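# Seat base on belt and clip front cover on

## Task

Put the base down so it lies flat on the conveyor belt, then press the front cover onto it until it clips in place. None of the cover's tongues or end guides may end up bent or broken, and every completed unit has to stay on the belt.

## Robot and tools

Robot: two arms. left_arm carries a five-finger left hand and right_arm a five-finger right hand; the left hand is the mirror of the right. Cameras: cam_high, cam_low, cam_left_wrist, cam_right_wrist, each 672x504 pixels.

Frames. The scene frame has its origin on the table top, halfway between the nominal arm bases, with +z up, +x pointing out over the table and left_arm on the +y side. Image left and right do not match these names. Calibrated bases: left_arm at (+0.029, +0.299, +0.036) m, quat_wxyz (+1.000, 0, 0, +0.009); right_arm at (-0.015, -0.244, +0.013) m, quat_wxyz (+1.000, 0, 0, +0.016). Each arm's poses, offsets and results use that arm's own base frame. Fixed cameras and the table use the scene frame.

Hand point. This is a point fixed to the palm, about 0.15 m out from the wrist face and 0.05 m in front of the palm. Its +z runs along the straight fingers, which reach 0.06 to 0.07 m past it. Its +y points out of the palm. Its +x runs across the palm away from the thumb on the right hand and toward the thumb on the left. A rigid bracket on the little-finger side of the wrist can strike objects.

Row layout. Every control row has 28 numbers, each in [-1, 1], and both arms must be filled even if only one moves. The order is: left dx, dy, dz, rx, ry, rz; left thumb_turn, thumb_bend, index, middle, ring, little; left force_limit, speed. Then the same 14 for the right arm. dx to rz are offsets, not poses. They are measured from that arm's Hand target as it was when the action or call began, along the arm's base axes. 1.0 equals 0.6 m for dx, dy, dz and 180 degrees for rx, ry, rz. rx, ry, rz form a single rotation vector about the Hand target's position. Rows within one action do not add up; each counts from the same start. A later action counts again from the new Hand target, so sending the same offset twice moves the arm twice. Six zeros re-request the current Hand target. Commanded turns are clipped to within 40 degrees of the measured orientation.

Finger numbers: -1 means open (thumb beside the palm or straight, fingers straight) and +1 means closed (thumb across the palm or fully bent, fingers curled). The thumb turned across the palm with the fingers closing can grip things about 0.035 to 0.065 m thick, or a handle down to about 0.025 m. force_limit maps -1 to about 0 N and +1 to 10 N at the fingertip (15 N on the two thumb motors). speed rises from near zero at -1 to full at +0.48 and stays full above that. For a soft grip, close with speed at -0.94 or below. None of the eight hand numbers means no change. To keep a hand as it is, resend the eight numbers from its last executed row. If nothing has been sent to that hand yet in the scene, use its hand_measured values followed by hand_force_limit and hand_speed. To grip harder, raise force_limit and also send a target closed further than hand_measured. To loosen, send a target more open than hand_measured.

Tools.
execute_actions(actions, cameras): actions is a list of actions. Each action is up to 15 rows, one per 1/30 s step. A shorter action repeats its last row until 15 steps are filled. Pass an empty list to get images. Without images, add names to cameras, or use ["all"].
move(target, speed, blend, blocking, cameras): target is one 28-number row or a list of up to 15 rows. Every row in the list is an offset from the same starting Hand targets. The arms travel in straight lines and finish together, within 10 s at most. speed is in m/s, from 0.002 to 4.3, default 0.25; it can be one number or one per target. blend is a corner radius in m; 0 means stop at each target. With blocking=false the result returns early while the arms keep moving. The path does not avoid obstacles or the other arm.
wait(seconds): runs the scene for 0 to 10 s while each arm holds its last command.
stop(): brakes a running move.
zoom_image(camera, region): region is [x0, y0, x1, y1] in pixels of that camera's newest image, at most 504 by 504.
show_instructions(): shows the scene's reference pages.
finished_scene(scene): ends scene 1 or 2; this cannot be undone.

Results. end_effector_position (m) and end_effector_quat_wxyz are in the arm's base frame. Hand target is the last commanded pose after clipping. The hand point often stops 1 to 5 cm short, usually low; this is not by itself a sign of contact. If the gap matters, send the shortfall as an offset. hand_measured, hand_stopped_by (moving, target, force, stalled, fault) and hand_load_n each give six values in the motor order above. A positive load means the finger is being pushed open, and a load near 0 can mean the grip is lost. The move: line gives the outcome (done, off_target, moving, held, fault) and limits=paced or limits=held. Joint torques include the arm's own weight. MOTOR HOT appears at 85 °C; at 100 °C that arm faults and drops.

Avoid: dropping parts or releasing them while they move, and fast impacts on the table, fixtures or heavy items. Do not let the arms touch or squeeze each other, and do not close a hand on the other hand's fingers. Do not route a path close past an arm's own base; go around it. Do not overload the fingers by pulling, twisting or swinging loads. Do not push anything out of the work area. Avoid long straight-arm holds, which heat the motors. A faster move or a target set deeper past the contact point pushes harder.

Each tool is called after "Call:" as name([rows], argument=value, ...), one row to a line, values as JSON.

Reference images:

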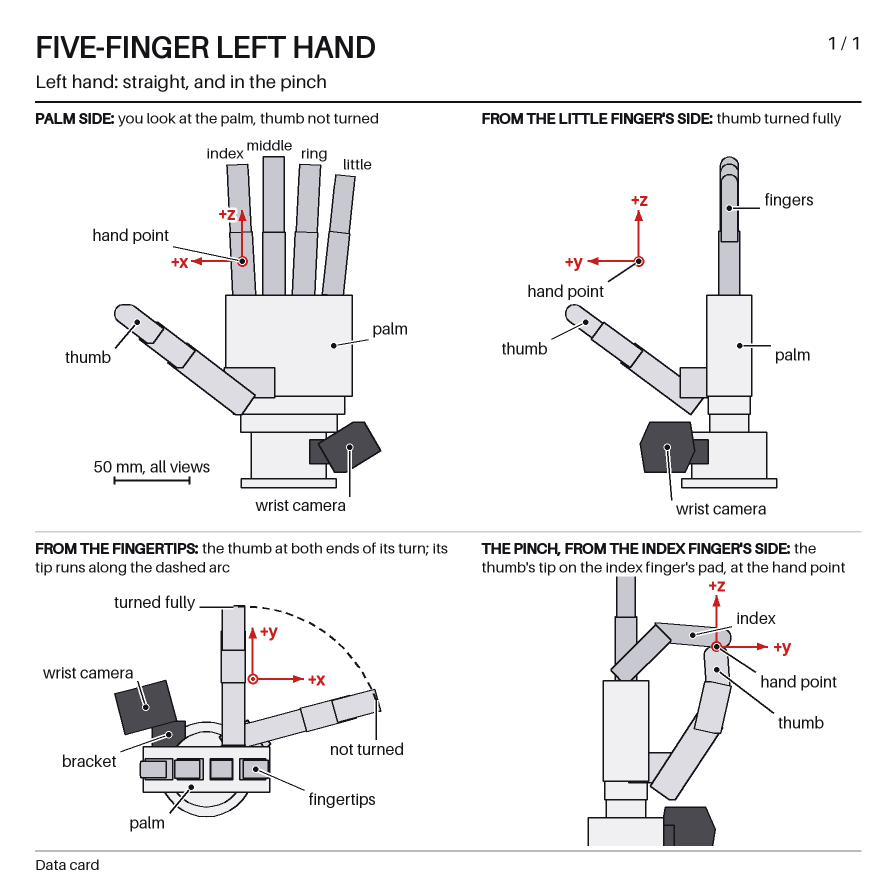

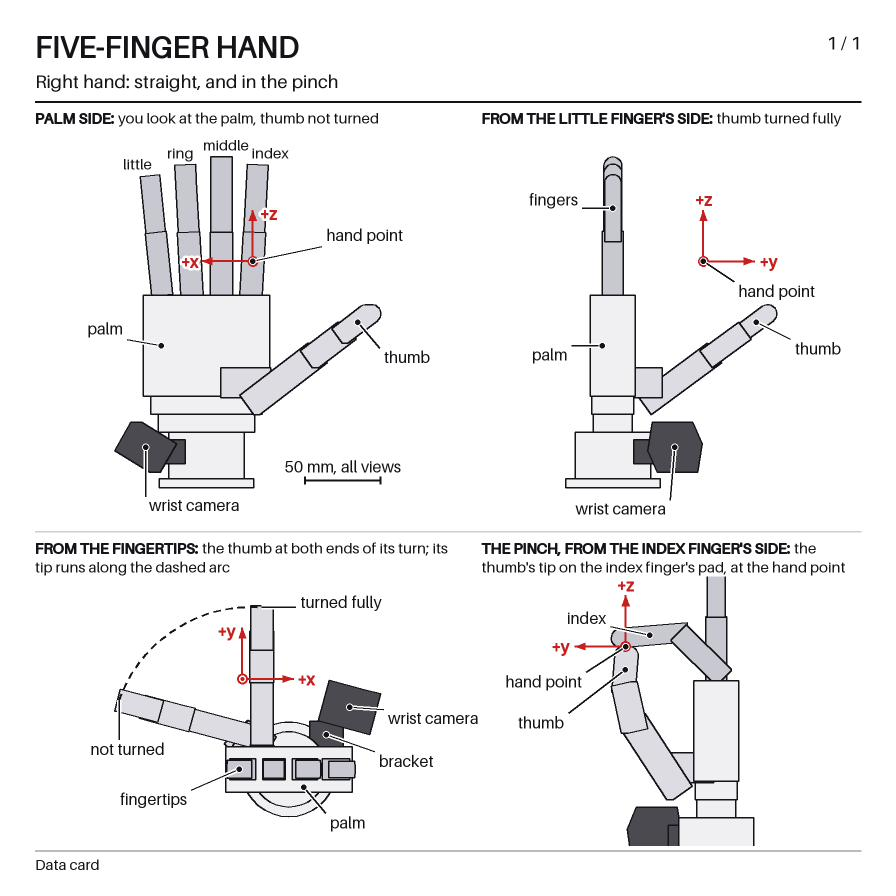

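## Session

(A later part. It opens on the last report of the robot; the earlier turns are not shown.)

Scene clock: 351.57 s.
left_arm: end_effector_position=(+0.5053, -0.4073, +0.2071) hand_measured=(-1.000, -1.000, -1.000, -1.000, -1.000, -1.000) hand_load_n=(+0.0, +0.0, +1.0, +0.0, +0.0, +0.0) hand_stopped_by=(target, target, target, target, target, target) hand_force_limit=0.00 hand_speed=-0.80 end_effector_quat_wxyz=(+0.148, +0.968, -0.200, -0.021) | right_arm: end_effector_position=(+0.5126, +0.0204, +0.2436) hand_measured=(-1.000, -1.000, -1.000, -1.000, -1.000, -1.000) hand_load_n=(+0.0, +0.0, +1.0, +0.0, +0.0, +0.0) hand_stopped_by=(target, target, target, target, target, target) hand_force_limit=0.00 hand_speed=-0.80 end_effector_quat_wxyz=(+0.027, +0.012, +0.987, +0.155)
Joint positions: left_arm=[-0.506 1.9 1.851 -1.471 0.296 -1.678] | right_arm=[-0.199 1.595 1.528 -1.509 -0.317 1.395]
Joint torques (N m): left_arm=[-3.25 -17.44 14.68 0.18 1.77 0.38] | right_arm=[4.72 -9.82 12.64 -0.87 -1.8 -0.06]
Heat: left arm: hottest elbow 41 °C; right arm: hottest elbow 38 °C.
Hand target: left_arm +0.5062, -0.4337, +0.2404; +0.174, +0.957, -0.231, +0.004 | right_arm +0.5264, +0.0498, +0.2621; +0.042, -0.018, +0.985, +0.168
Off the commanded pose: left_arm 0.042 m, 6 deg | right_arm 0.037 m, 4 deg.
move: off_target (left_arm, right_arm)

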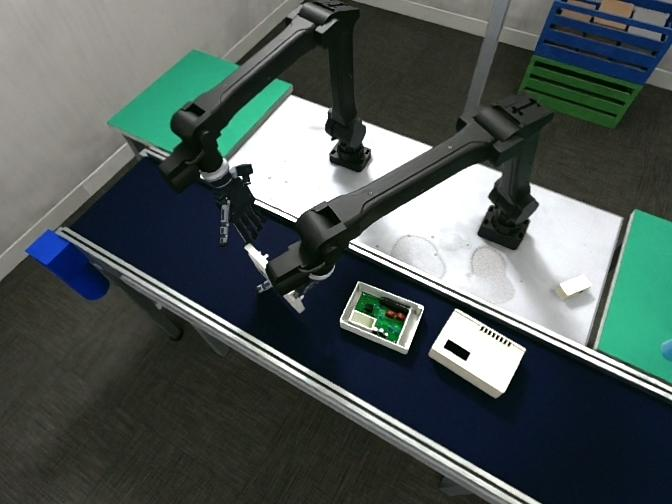

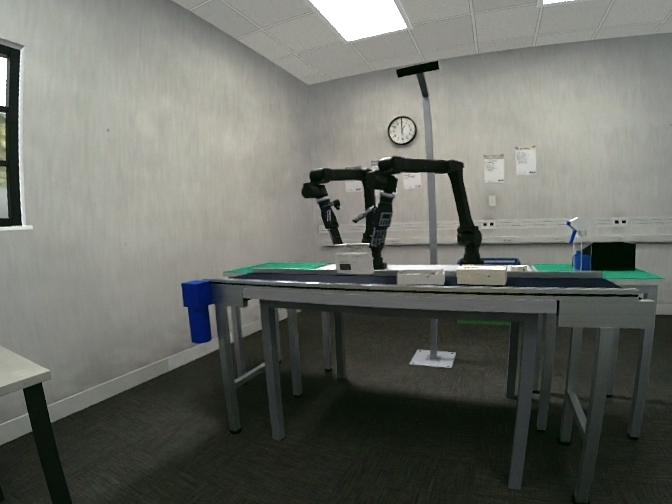

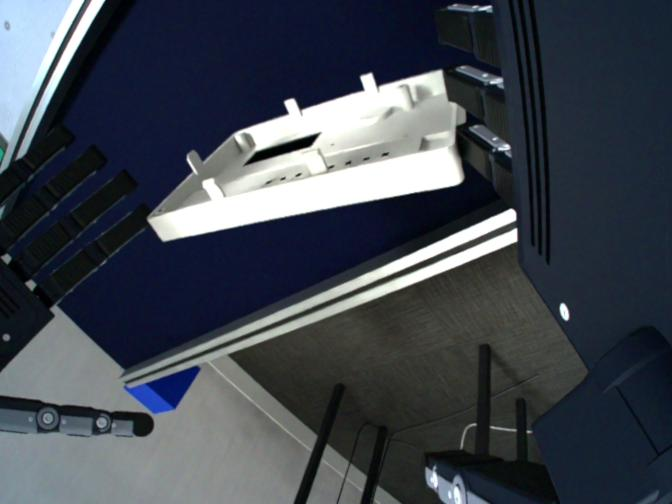

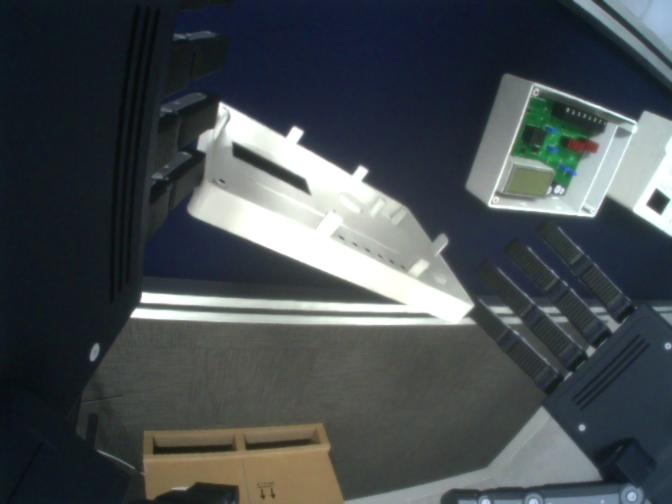

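Call:
move(target=[0.0,0.0,-0.06,0,0,0,-1,-1,-1,-1,-1,-1,0,-0.8, 0.02,0.0,-0.055,0,0,0,-1,-1,-1,-1,-1,-1,0,-0.8], speed=0.05, cameras=["cam_left_wrist","cam_right_wrist","cam_low"])

Call:
zoom_image(camera="cam_low", region=[310, 180, 450, 300])

Scene clock: 359.37 s.
left_arm: end_effector_position=(+0.5184, -0.4109, +0.1998) hand_measured=(-1.000, -1.000, -1.000, -1.000, -1.000, -1.000) hand_load_n=(+0.0, +0.0, +1.0, +0.0, +0.0, -0.5) hand_stopped_by=(target, target, target, target, target, target) hand_force_limit=0.00 hand_speed=-0.80 end_effector_quat_wxyz=(+0.155, +0.967, -0.201, +0.001) | right_arm: end_effector_position=(+0.5294, +0.0164, +0.2237) hand_measured=(-1.000, -1.000, -1.000, -1.000, -1.000, -1.000) hand_load_n=(+0.0, +0.0, +1.0, +0.0, +0.0, +0.0) hand_stopped_by=(target, target, target, target, target, target) hand_force_limit=0.00 hand_speed=-0.80 end_effector_quat_wxyz=(+0.031, +0.014, +0.988, +0.153)
Joint positions: left_arm=[-0.501 1.908 1.837 -1.405 0.296 -1.677] | right_arm=[-0.199 1.637 1.528 -1.457 -0.314 1.4]
Joint torques (N m): left_arm=[-3.55 -17.38 8.88 1.06 1.77 0.34] | right_arm=[4.95 -10.7 9.22 0.23 -1.91 -0.08]
Motor temperatures (°C): left_arm=[28 27 41 22 23 20] | right_arm=[28 27 38 21 23 20]
Heat: left arm: hottest elbow 41 °C; right arm: hottest elbow 38 °C.
Hand target: left_arm +0.5060, -0.4338, +0.2043; +0.174, +0.957, -0.231, +0.004 | right_arm +0.5383, +0.0498, +0.2291; +0.042, -0.018, +0.985, +0.169
Off the commanded pose: left_arm 0.026 m, 4 deg | right_arm 0.035 m, 4 deg.
move: off_target (left_arm, right_arm)
Images, in order (width x height): cam_low 672x504, cam_left_wrist 672x504, cam_right_wrist 672x504.

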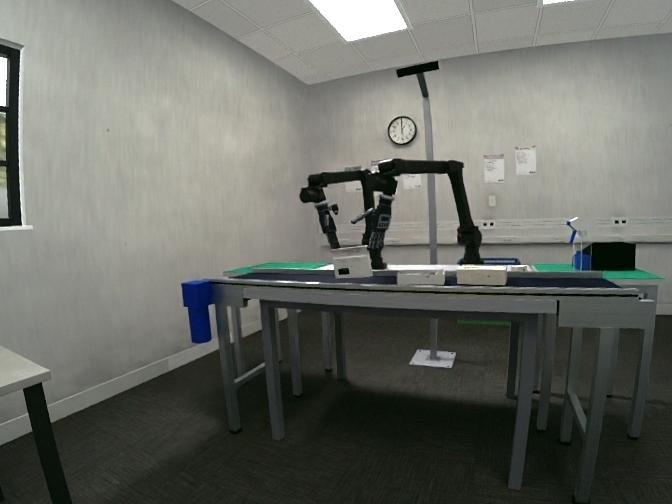

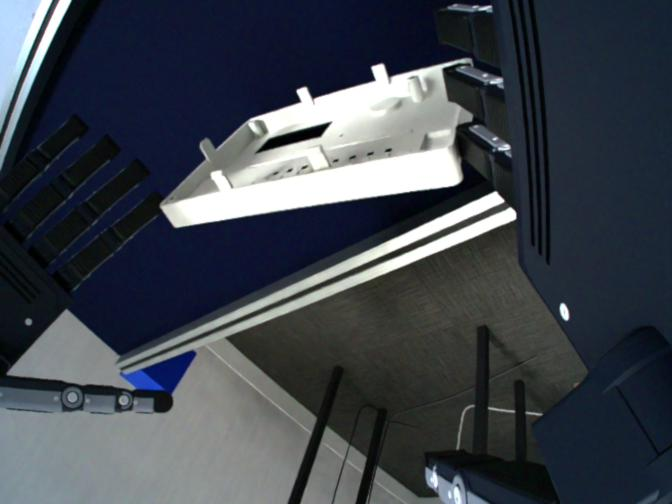

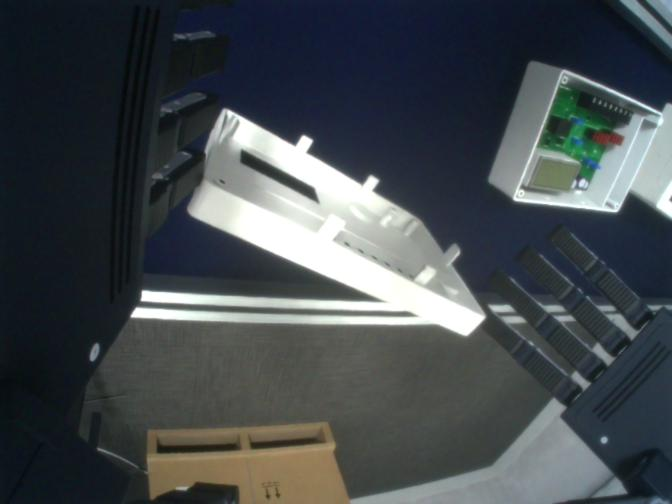

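Scaled by 3.600 from the camera's 672x504 image, which has a finer 960x720 frame.

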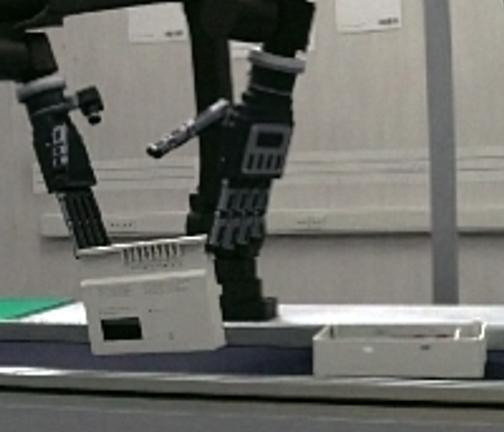

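Call:
move(target=[-0.01,0.0,-0.055,0,0,0,-1,-1,-1,-1,-1,-1,0,-0.8, 0.0,0.0,-0.03,0,0,0,-1,-1,-1,-1,-1,-1,0,-0.8], speed=0.05, cameras=["cam_low","cam_high"])

Call:
zoom_image(camera="cam_low", region=[310, 180, 450, 300])

Scene clock: 362.13 s.
left_arm: end_effector_position=(+0.5138, -0.4082, +0.1637) hand_measured=(-1.000, -1.000, -1.000, -1.000, -1.000, -1.000) hand_load_n=(+0.0, +0.0, +1.0, +0.0, +0.0, +0.0) hand_stopped_by=(target, target, target, target, target, target) hand_force_limit=0.00 hand_speed=-0.80 end_effector_quat_wxyz=(+0.154, +0.968, -0.200, -0.002) | right_arm: end_effector_position=(+0.5332, +0.0166, +0.2140) hand_measured=(-1.000, -1.000, -1.000, -1.000, -1.000, -1.000) hand_load_n=(+0.0, +0.0, +1.0, +0.0, +0.0, +0.0) hand_stopped_by=(target, target, target, target, target, target) hand_force_limit=0.00 hand_speed=-0.80 end_effector_quat_wxyz=(+0.042, +0.012, +0.987, +0.152)
Joint positions: left_arm=[-0.501 1.909 1.744 -1.318 0.296 -1.677] | right_arm=[-0.198 1.637 1.501 -1.408 -0.316 1.4]
Joint torques (N m): left_arm=[-3.84 -17.49 8.79 1.21 1.74 0.29] | right_arm=[4.84 -10.23 8.16 0.16 -1.8 -0.08]
Heat: left arm: hottest elbow 40 °C; right arm: hottest elbow 38 °C.
Hand target: left_arm +0.5001, -0.4339, +0.1713; +0.174, +0.957, -0.231, +0.004 | right_arm +0.5383, +0.0498, +0.2110; +0.042, -0.018, +0.985, +0.169
Off the commanded pose: left_arm 0.030 m, 5 deg | right_arm 0.034 m, 4 deg.
move: off_target (left_arm, right_arm)
Images, in order (width x height): cam_high 672x504, cam_low 672x504.

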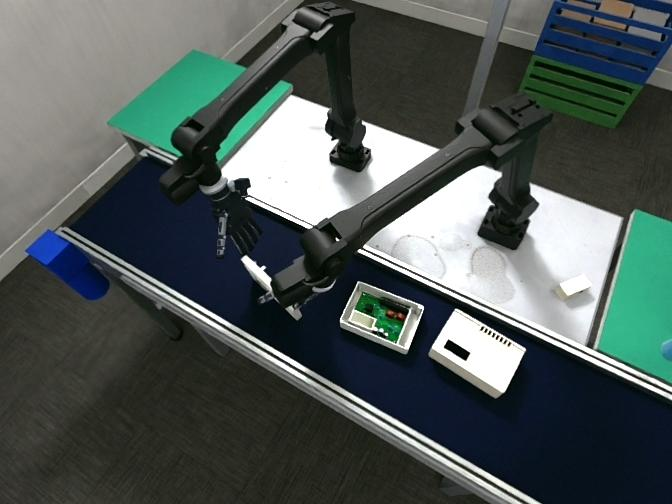

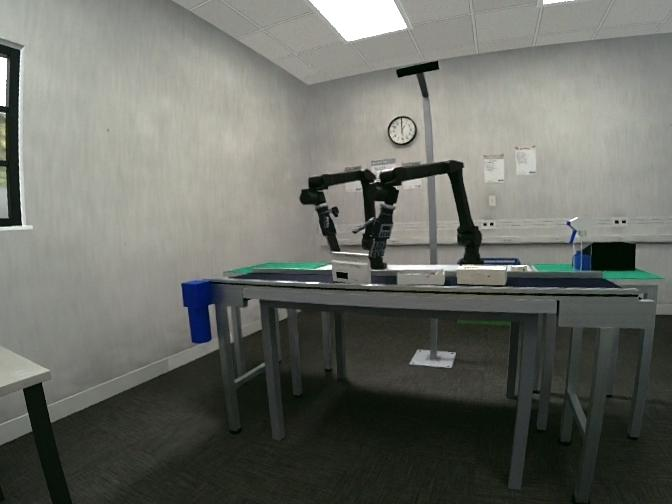

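Scaled by 3.600 from the camera's 672x504 image, which has a finer 960x720 frame.

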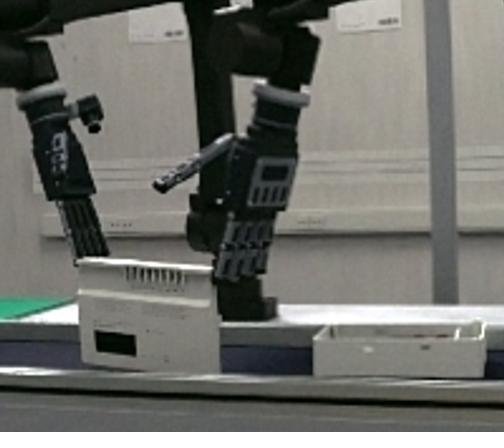

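Call:
move([
  [0,0,-0.02,0,0,0,-1,-1,-1,-1,-1,-1,0,-0.8, 0,0.0,-0.035,0,0,0,-1,-1,-1,-1,-1,-1,0,-0.8],
  [-0.08,0.0,-0.03,0,0,0,-1,-1,-1,-1,-1,-1,0,-0.8, -0.06,0.0,-0.045,0,0,0,-1,-1,-1,-1,-1,-1,0,-0.8],
], speed=0.05, cameras=["cam_low","cam_high","cam_left_wrist","cam_right_wrist"])

Call:
zoom_image(camera="cam_low", region=[310, 180, 450, 300])

Scene clock: 368.30 s.
left_arm: end_effector_position=(+0.4761, -0.3990, +0.1398) hand_measured=(-1.000, -1.000, -1.000, -1.000, -1.000, -1.000) hand_load_n=(+0.0, +0.0, +0.5, +0.0, +0.0, +0.0) hand_stopped_by=(target, target, target, target, target, target) hand_force_limit=0.00 hand_speed=-0.80 end_effector_quat_wxyz=(+0.154, +0.968, -0.199, -0.002) | right_arm: end_effector_position=(+0.5016, +0.0232, +0.1814) hand_measured=(-1.000, -1.000, -1.000, -1.000, -1.000, -1.000) hand_load_n=(+0.0, +0.0, +0.5, +0.0, +0.0, +0.0) hand_stopped_by=(target, target, target, target, target, target) hand_force_limit=0.00 hand_speed=-0.80 end_effector_quat_wxyz=(+0.035, +0.014, +0.987, +0.155)
Joint positions: left_arm=[-0.519 1.823 1.553 -1.207 0.296 -1.697] | right_arm=[-0.198 1.578 1.343 -1.323 -0.318 1.403]
Joint torques (N m): left_arm=[-5.6 -17.08 8.05 1.17 1.6 0.01] | right_arm=[3.96 -10.52 7.46 0.17 -1.71 -0.2]
Heat: left arm: hottest elbow 39 °C; right arm: hottest elbow 38 °C.
Hand target: left_arm +0.4522, -0.4338, +0.1534; +0.174, +0.957, -0.231, +0.005 | right_arm +0.5023, +0.0498, +0.1841; +0.042, -0.019, +0.985, +0.168
Off the commanded pose: left_arm 0.044 m, 5 deg | right_arm 0.027 m, 4 deg.
move: off_target (left_arm, right_arm)

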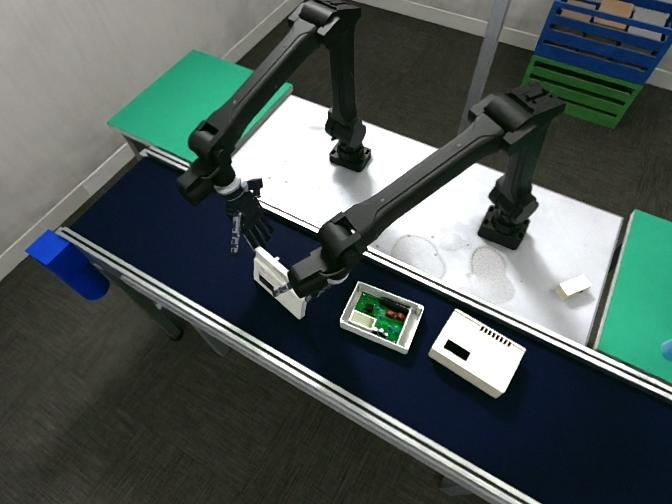

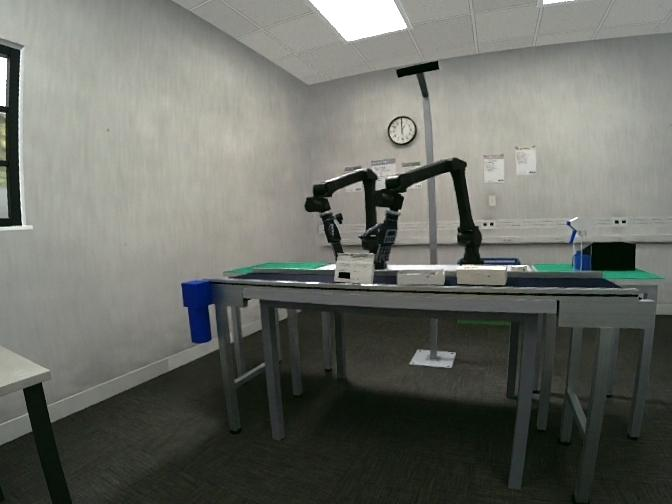

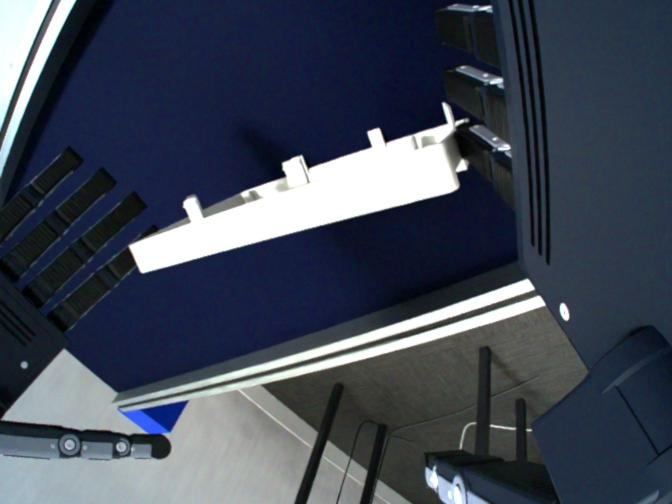

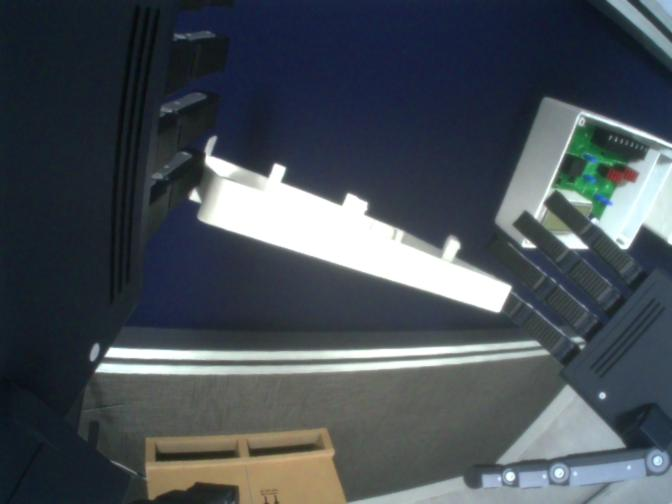

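Scaled by 3.600 from the camera's 672x504 image, which has a finer 960x720 frame.

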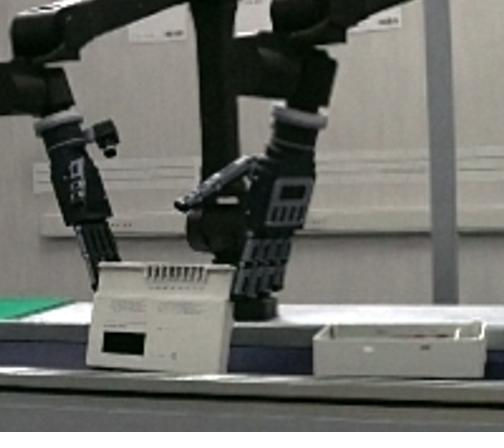

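Call:
move([
  [-0.04,0.0,-0.025,0,0,0,-1,-1,-1,-1,-1,-1,0,-0.8, -0.045,0.0,-0.03,0,0,0,-1,-1,-1,-1,-1,-1,0,-0.8],
  [-0.075,0.0,-0.065,0,0,0,-1,-1,-1,-1,-1,-1,0,-0.8, -0.08,0.0,-0.07,0,0,0,-1,-1,-1,-1,-1,-1,0,-0.8],
], speed=0.05, cameras=["cam_low","cam_high","cam_left_wrist","cam_right_wrist"])

Call:
zoom_image(camera="cam_low", region=[310, 180, 450, 300])

Scene clock: 372.50 s.
left_arm: end_effector_position=(+0.4250, -0.3948, +0.0858) hand_measured=(-1.000, -1.000, -1.000, -1.000, -1.000, -1.000) hand_load_n=(+0.0, +0.0, +0.5, +0.0, +0.0, +0.0) hand_stopped_by=(target, target, target, target, target, target) hand_force_limit=0.00 hand_speed=-0.80 end_effector_quat_wxyz=(+0.143, +0.970, -0.194, -0.019) | right_arm: end_effector_position=(+0.4524, +0.0313, +0.1327) hand_measured=(-1.000, -1.000, -1.000, -1.000, -1.000, -1.000) hand_load_n=(+0.0, +0.0, +1.5, +0.0, +0.0, +0.0) hand_stopped_by=(target, target, target, target, target, target) hand_force_limit=0.00 hand_speed=-0.80 end_effector_quat_wxyz=(+0.025, +0.012, +0.988, +0.150)
Joint positions: left_arm=[-0.565 1.775 1.344 -1.069 0.281 -1.751] | right_arm=[-0.198 1.503 1.126 -1.2 -0.306 1.396]
Joint torques (N m): left_arm=[-5.77 -17.14 8.77 1.61 1.95 0.07] | right_arm=[2.67 -9.41 7.45 0.06 -2.2 -0.32]
Heat: left arm: hottest elbow 39 °C; right arm: hottest elbow 37 °C.
Hand target: left_arm +0.4071, -0.4339, +0.1144; +0.174, +0.957, -0.231, +0.004 | right_arm +0.4543, +0.0498, +0.1420; +0.042, -0.019, +0.985, +0.169
Off the commanded pose: left_arm 0.051 m, 6 deg | right_arm 0.021 m, 5 deg.
move: off_target (left_arm, right_arm)

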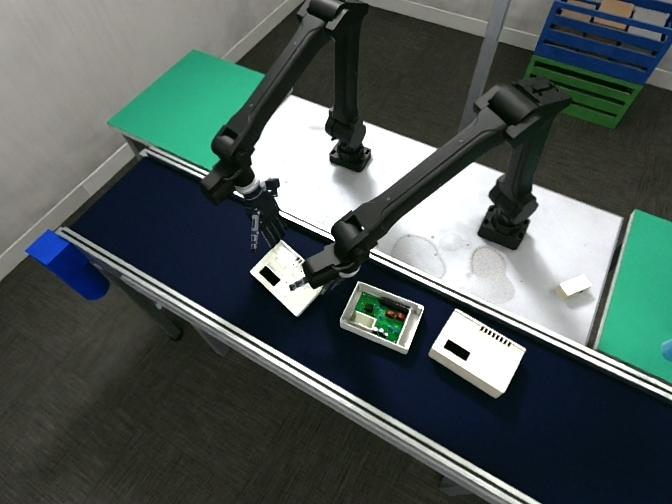

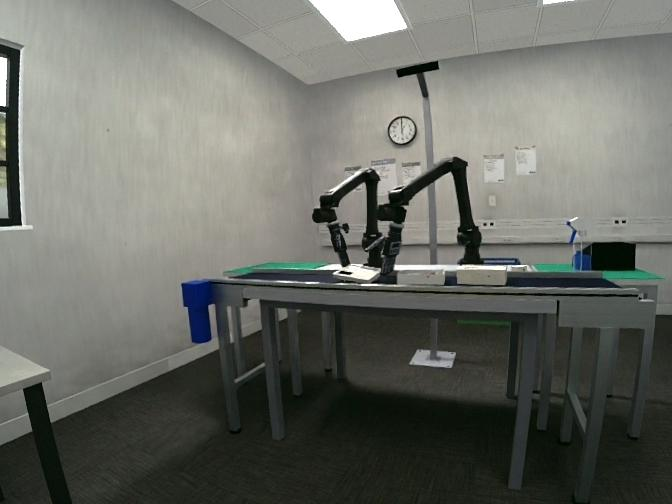

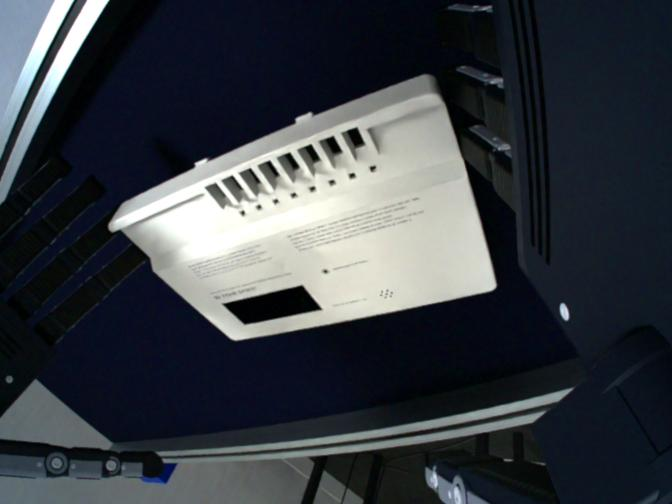

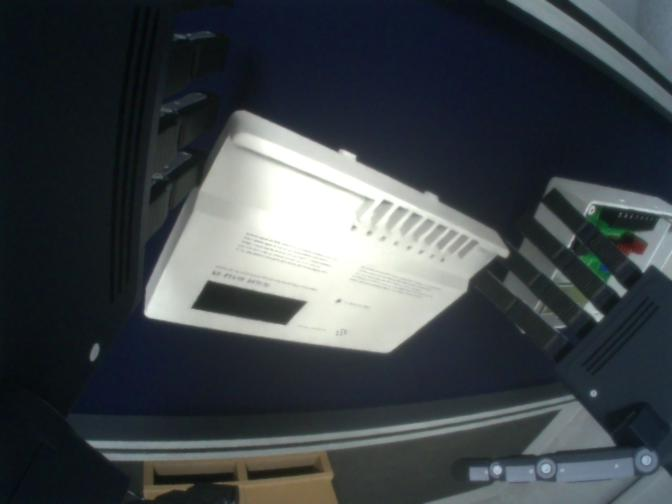

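Scaled by 3.600 from the camera's 672x504 image, which has a finer 960x720 frame.

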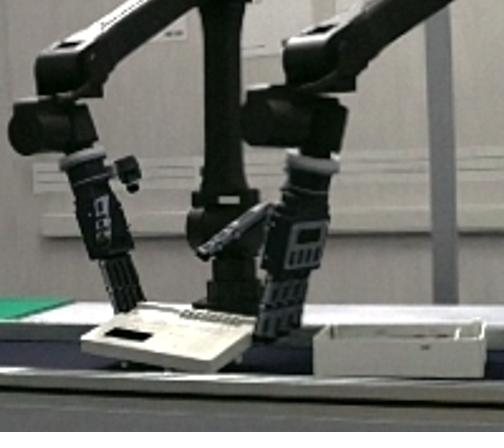

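Call:
move([
  [-0.015,0.0,-0.05,0,0,0,-1,-1,-1,-1,-1,-1,0,-0.8, -0.02,0.0,-0.06,0,0,0,-1,-1,-1,-1,-1,-1,0,-0.8],
], speed=0.05, cameras=["cam_low","cam_high","cam_left_wrist","cam_right_wrist"])

Call:
zoom_image(camera="cam_low", region=[310, 180, 450, 300])

Scene clock: 375.60 s.
left_arm: end_effector_position=(+0.4187, -0.3954, +0.0695) hand_measured=(-1.000, -1.000, -1.000, -1.000, -1.000, -1.000) hand_load_n=(+0.0, +0.0, +0.5, +0.5, +0.0, +0.0) hand_stopped_by=(target, target, target, target, target, target) hand_force_limit=0.00 hand_speed=-0.80 end_effector_quat_wxyz=(+0.148, +0.969, -0.196, -0.008) | right_arm: end_effector_position=(+0.4394, +0.0318, +0.1018) hand_measured=(-1.000, -1.000, -1.000, -1.000, -1.000, -1.000) hand_load_n=(+0.0, +0.0, +1.0, +0.0, +0.0, +0.0) hand_stopped_by=(target, target, target, target, target, target) hand_force_limit=0.00 hand_speed=-0.80 end_effector_quat_wxyz=(+0.029, +0.011, +0.988, +0.149)
Joint positions: left_arm=[-0.572 1.77 1.285 -0.99 0.281 -1.758] | right_arm=[-0.202 1.501 1.035 -1.105 -0.304 1.391]
Joint torques (N m): left_arm=[-5.89 -15.62 7.84 1.74 1.89 0.05] | right_arm=[2.61 -8.29 7.05 0.29 -2.29 -0.32]
Heat: left arm: hottest elbow 39 °C; right arm: hottest elbow 37 °C.
Hand target: left_arm +0.3981, -0.4339, +0.0845; +0.175, +0.957, -0.231, +0.005 | right_arm +0.4423, +0.0498, +0.1061; +0.042, -0.018, +0.985, +0.168
Off the commanded pose: left_arm 0.046 m, 6 deg | right_arm 0.019 m, 4 deg.
move: off_target (left_arm, right_arm)

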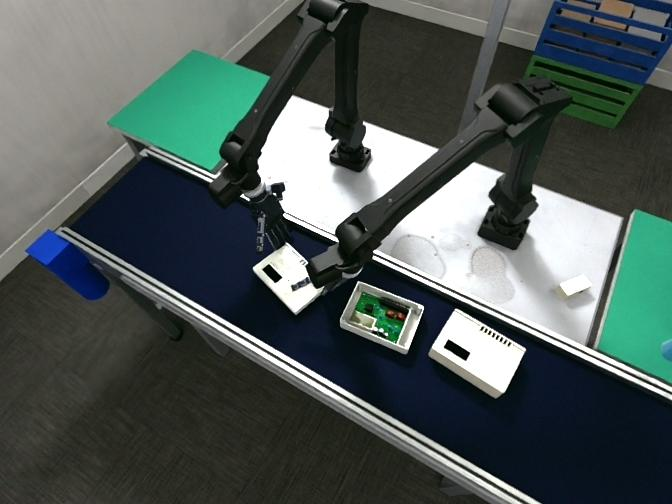

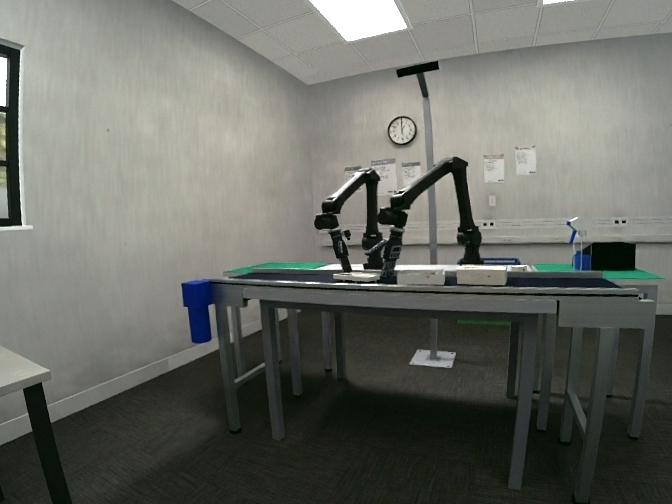

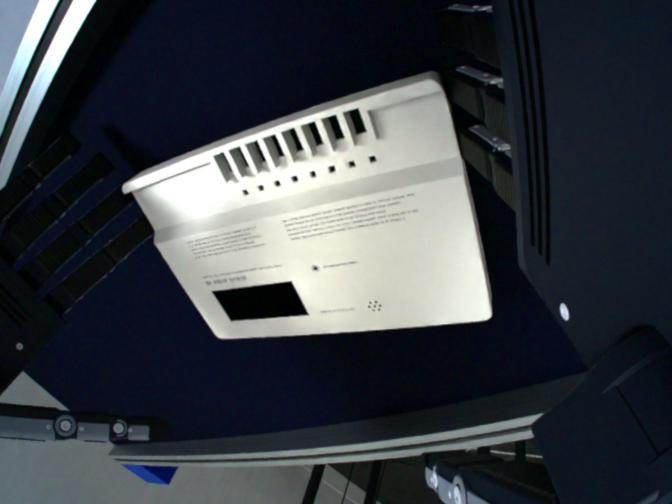

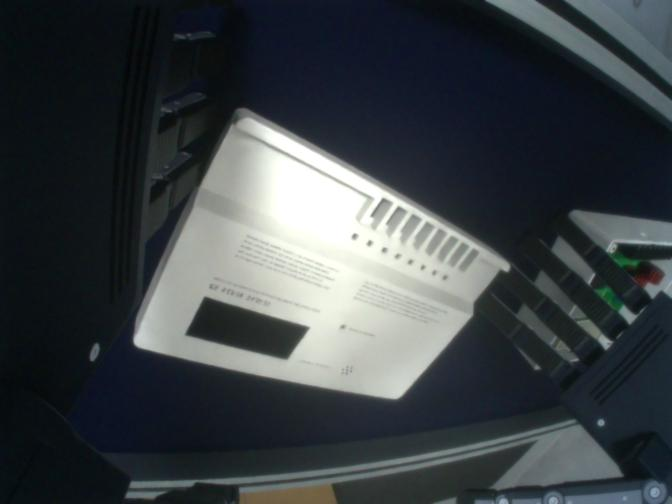

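Scaled by 3.600 from the camera's 672x504 image, which has a finer 960x720 frame.

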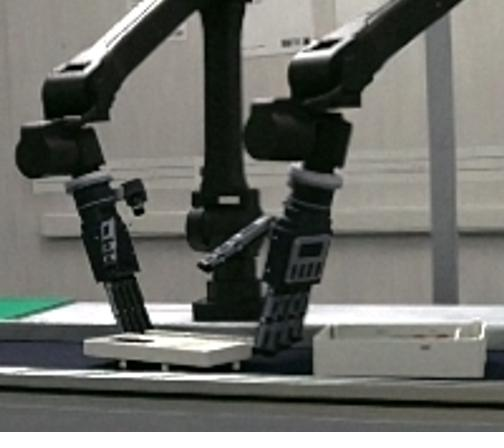

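Call:
move([
  [0.01,0.085,0.0,0,0,0,-1,-1,-1,-1,-1,-1,0,-0.8, 0.0,-0.08,0.0,0,0,0,-1,-1,-1,-1,-1,-1,0,-0.8],
  [0.01,0.085,0.18,0,0,0,-1,-1,-1,-1,-1,-1,0,-0.8, 0.0,-0.08,0.18,0,0,0,-1,-1,-1,-1,-1,-1,0,-0.8],
], speed=0.05, cameras=["cam_low","cam_high","cam_left_wrist","cam_right_wrist"])

Call:
zoom_image(camera="cam_low", region=[310, 230, 450, 300])

Scene clock: 381.80 s.
left_arm: end_effector_position=(+0.3862, -0.3774, +0.1573) hand_measured=(-1.000, -1.000, -1.000, -1.000, -1.000, -1.000) hand_load_n=(+0.0, +0.0, +0.0, +0.0, +0.0, +0.0) hand_stopped_by=(target, target, target, target, target, target) hand_force_limit=0.00 hand_speed=-0.80 end_effector_quat_wxyz=(+0.161, +0.961, -0.224, -0.029) | right_arm: end_effector_position=(+0.4325, +0.0100, +0.1953) hand_measured=(-1.000, -1.000, -1.000, -1.000, -1.000, -1.000) hand_load_n=(+0.0, +0.0, +0.0, +0.0, +0.0, +0.0) hand_stopped_by=(target, target, target, target, target, target) hand_force_limit=0.00 hand_speed=-0.80 end_effector_quat_wxyz=(+0.022, -0.016, +0.984, +0.173)
Joint positions: left_arm=[-0.557 1.631 1.341 -1.23 0.326 -1.678] | right_arm=[-0.278 1.454 1.229 -1.408 -0.346 1.249]
Joint torques (N m): left_arm=[-0.85 -14.86 13.42 -0.02 0.51 0.15] | right_arm=[-0.32 -8.88 11.56 -1.05 -0.52 -0.1]
Heat: left arm: hottest elbow 38 °C; right arm: hottest elbow 37 °C.
Hand target: left_arm +0.4040, -0.3829, +0.1922; +0.174, +0.957, -0.231, +0.004 | right_arm +0.4423, +0.0018, +0.2141; +0.042, -0.019, +0.985, +0.168
Off the commanded pose: left_arm 0.040 m, 4 deg | right_arm 0.023 m, 2 deg.
move: off_target (left_arm, right_arm)

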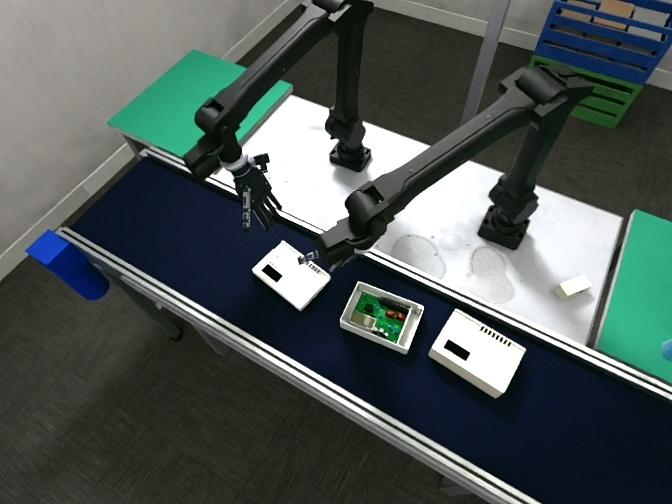

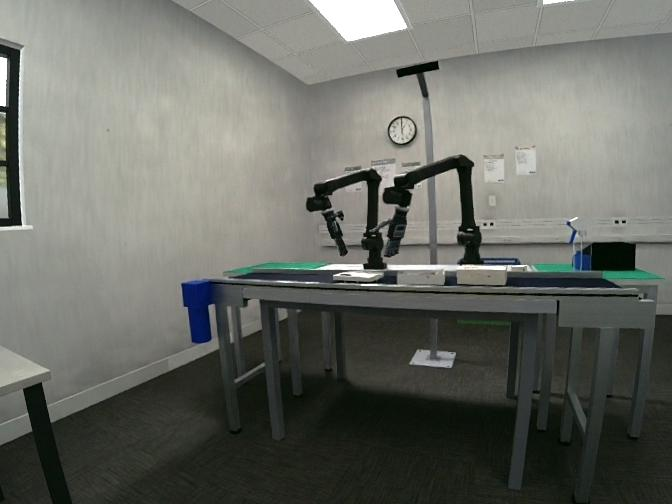

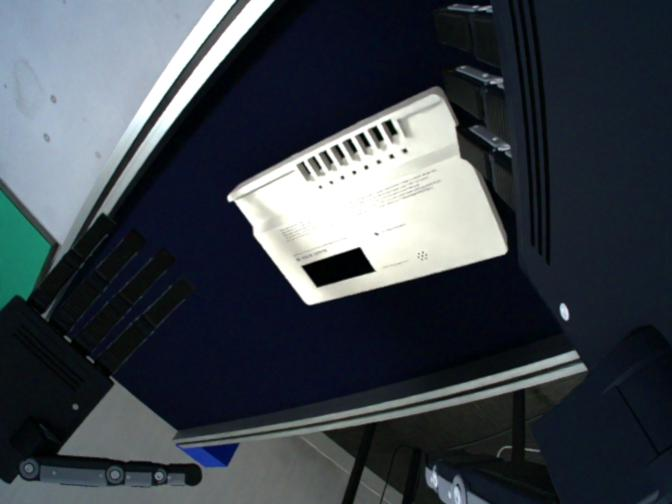

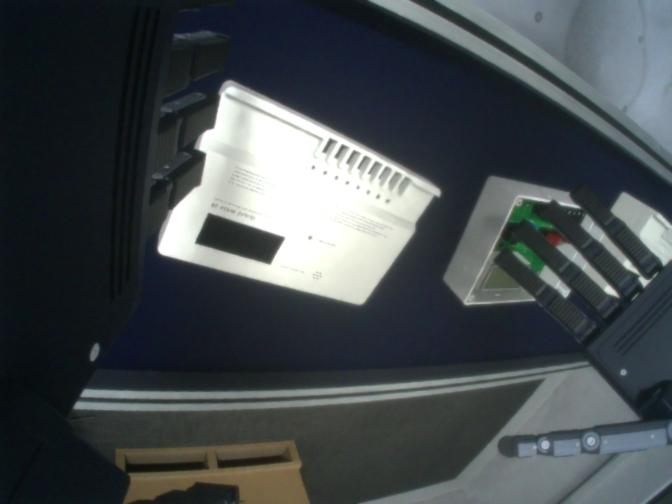

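Scaled by 3.600 from the camera's 672x504 image, which has a finer 960x720 frame.

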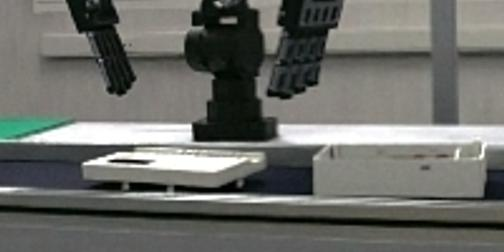

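Call:
move([
  [0.129,-0.021,-0.05,0.0064,0.0276,0.0734,-1,-1,-1,-1,-1,-1,0,-0.8, 0.15,-0.019,-0.05,0.007,0.0279,-0.0841,-1,-1,-1,-1,-1,-1,0,-0.8],
  [0.129,-0.021,-0.15,0.0064,0.0276,0.0734,-1,-1,-1,-1,-1,-1,0,-0.8, 0.15,-0.019,-0.15,0.007,0.0279,-0.0841,-1,-1,-1,-1,-1,-1,0,-0.8],
], speed=0.1, cameras=["cam_left_wrist","cam_right_wrist"])

Scene clock: 415.40 s.
left_arm: end_effector_position=(+0.4745, -0.3988, +0.1011) hand_measured=(-1.000, -1.000, -1.000, -1.000, -1.000, -1.000) hand_load_n=(+0.0, +0.0, +0.0, +0.0, +0.0, +0.0) hand_stopped_by=(target, target, target, target, target, target) hand_force_limit=0.00 hand_speed=-0.80 end_effector_quat_wxyz=(+0.170, +0.977, -0.123, -0.024) | right_arm: end_effector_position=(+0.5288, -0.0161, +0.1285) hand_measured=(-1.000, -1.000, -1.000, -1.000, -1.000, -1.000) hand_load_n=(+0.0, +0.0, +0.0, +0.0, +0.0, +0.0) hand_stopped_by=(target, target, target, target, target, target) hand_force_limit=0.00 hand_speed=-0.80 end_effector_quat_wxyz=(+0.022, +0.121, +0.977, +0.173)
Joint positions: left_arm=[-0.52 1.836 1.459 -1.103 0.332 -1.855] | right_arm=[-0.266 1.676 1.313 -1.213 -0.35 1.551]
Joint torques (N m): left_arm=[-0.97 -16.44 8.06 0.69 0.47 -0.21] | right_arm=[2.02 -10.34 7.56 -0.1 -0.43 0.1]
Heat: left arm: hottest elbow 40 °C; right arm: hottest elbow 41 °C.
Hand target: left_arm +0.4817, -0.3954, +0.1024; +0.173, +0.978, -0.112, -0.019 | right_arm +0.5322, -0.0097, +0.1240; +0.021, +0.119, +0.977, +0.173
Off the commanded pose: left_arm 0.008 m, 1 deg | right_arm 0.009 m, 0 deg.
move: done
Images, in order (width x height): cam_left_wrist 672x504, cam_right_wrist 672x504.

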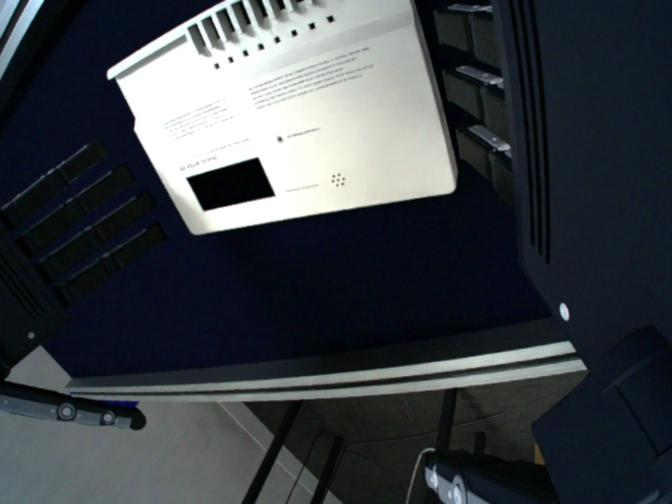

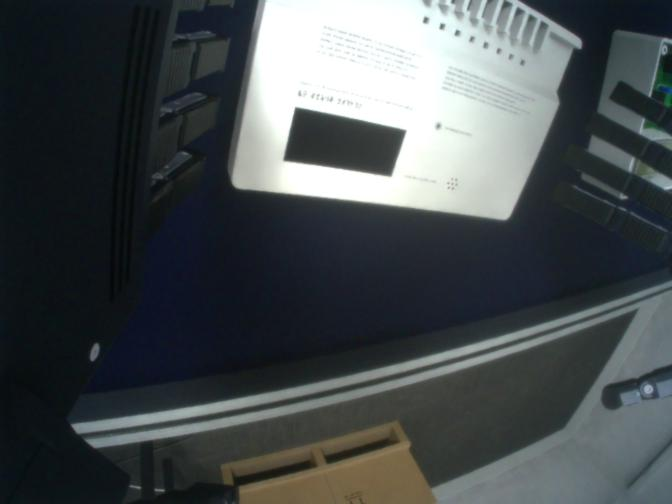

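Call:
move(target=[0,0,-0.068,0,0,0,-1,-1,-1,-1,-1,-1,0,-0.8, 0,0.0,-0.052,0,0,0,-1,-1,-1,-1,-1,-1,0,-0.8], speed=0.06, cameras=["cam_left_wrist","cam_right_wrist","cam_low"])

Call:
zoom_image(camera="cam_low", region=[310, 230, 450, 300])

Scene clock: 418.57 s.
left_arm: end_effector_position=(+0.4752, -0.3991, +0.0627) hand_measured=(-1.000, -1.000, -1.000, -1.000, -1.000, -1.000) hand_load_n=(+0.0, +0.0, +0.0, +0.0, +0.0, +0.0) hand_stopped_by=(target, target, target, target, target, target) hand_force_limit=0.00 hand_speed=-0.80 end_effector_quat_wxyz=(+0.170, +0.977, -0.124, -0.021) | right_arm: end_effector_position=(+0.5298, -0.0164, +0.1000) hand_measured=(-1.000, -1.000, -1.000, -1.000, -1.000, -1.000) hand_load_n=(+0.0, +0.0, +0.0, +0.0, +0.0, +0.0) hand_stopped_by=(target, target, target, target, target, target) hand_force_limit=0.00 hand_speed=-0.80 end_effector_quat_wxyz=(+0.025, +0.121, +0.977, +0.173)
Joint positions: left_arm=[-0.52 1.877 1.408 -1.007 0.332 -1.855] | right_arm=[-0.266 1.705 1.269 -1.135 -0.35 1.551]
Joint torques (N m): left_arm=[-0.97 -15.62 7.64 0.83 0.46 -0.2] | right_arm=[1.9 -10.29 7.17 -0.12 -0.43 0.1]
Heat: left arm: hottest elbow 40 °C; right arm: hottest elbow 40 °C.
Hand target: left_arm +0.4817, -0.3954, +0.0615; +0.173, +0.978, -0.112, -0.019 | right_arm +0.5322, -0.0097, +0.0928; +0.021, +0.119, +0.977, +0.173
Off the commanded pose: left_arm 0.008 m, 1 deg | right_arm 0.010 m, 0 deg.
move: done
Images, in order (width x height): cam_low 672x504, cam_left_wrist 672x504, cam_right_wrist 672x504.

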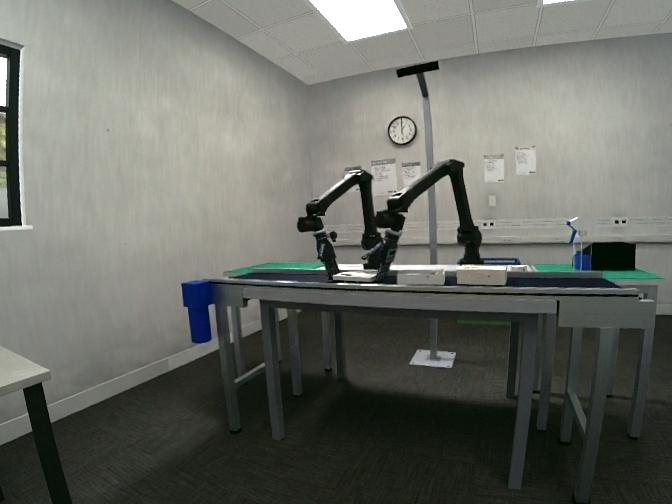

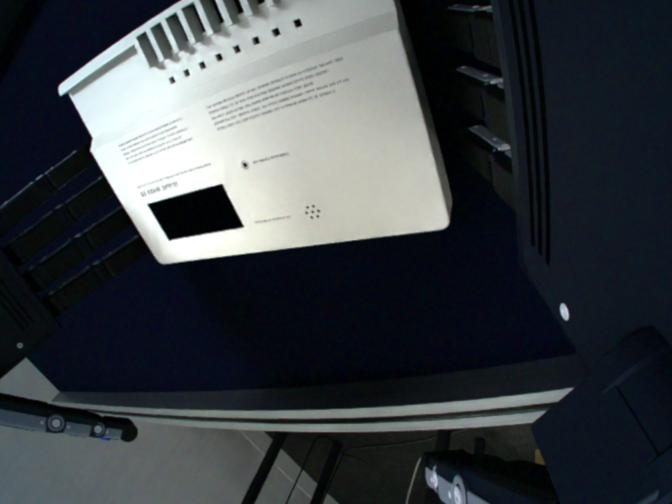

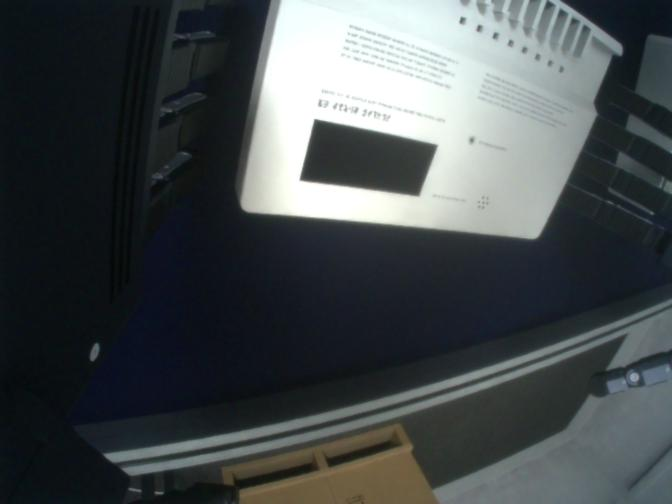

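Scaled by 3.600 from the camera's 672x504 image, which has a finer 960x720 frame.

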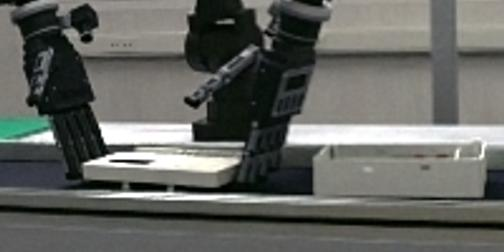

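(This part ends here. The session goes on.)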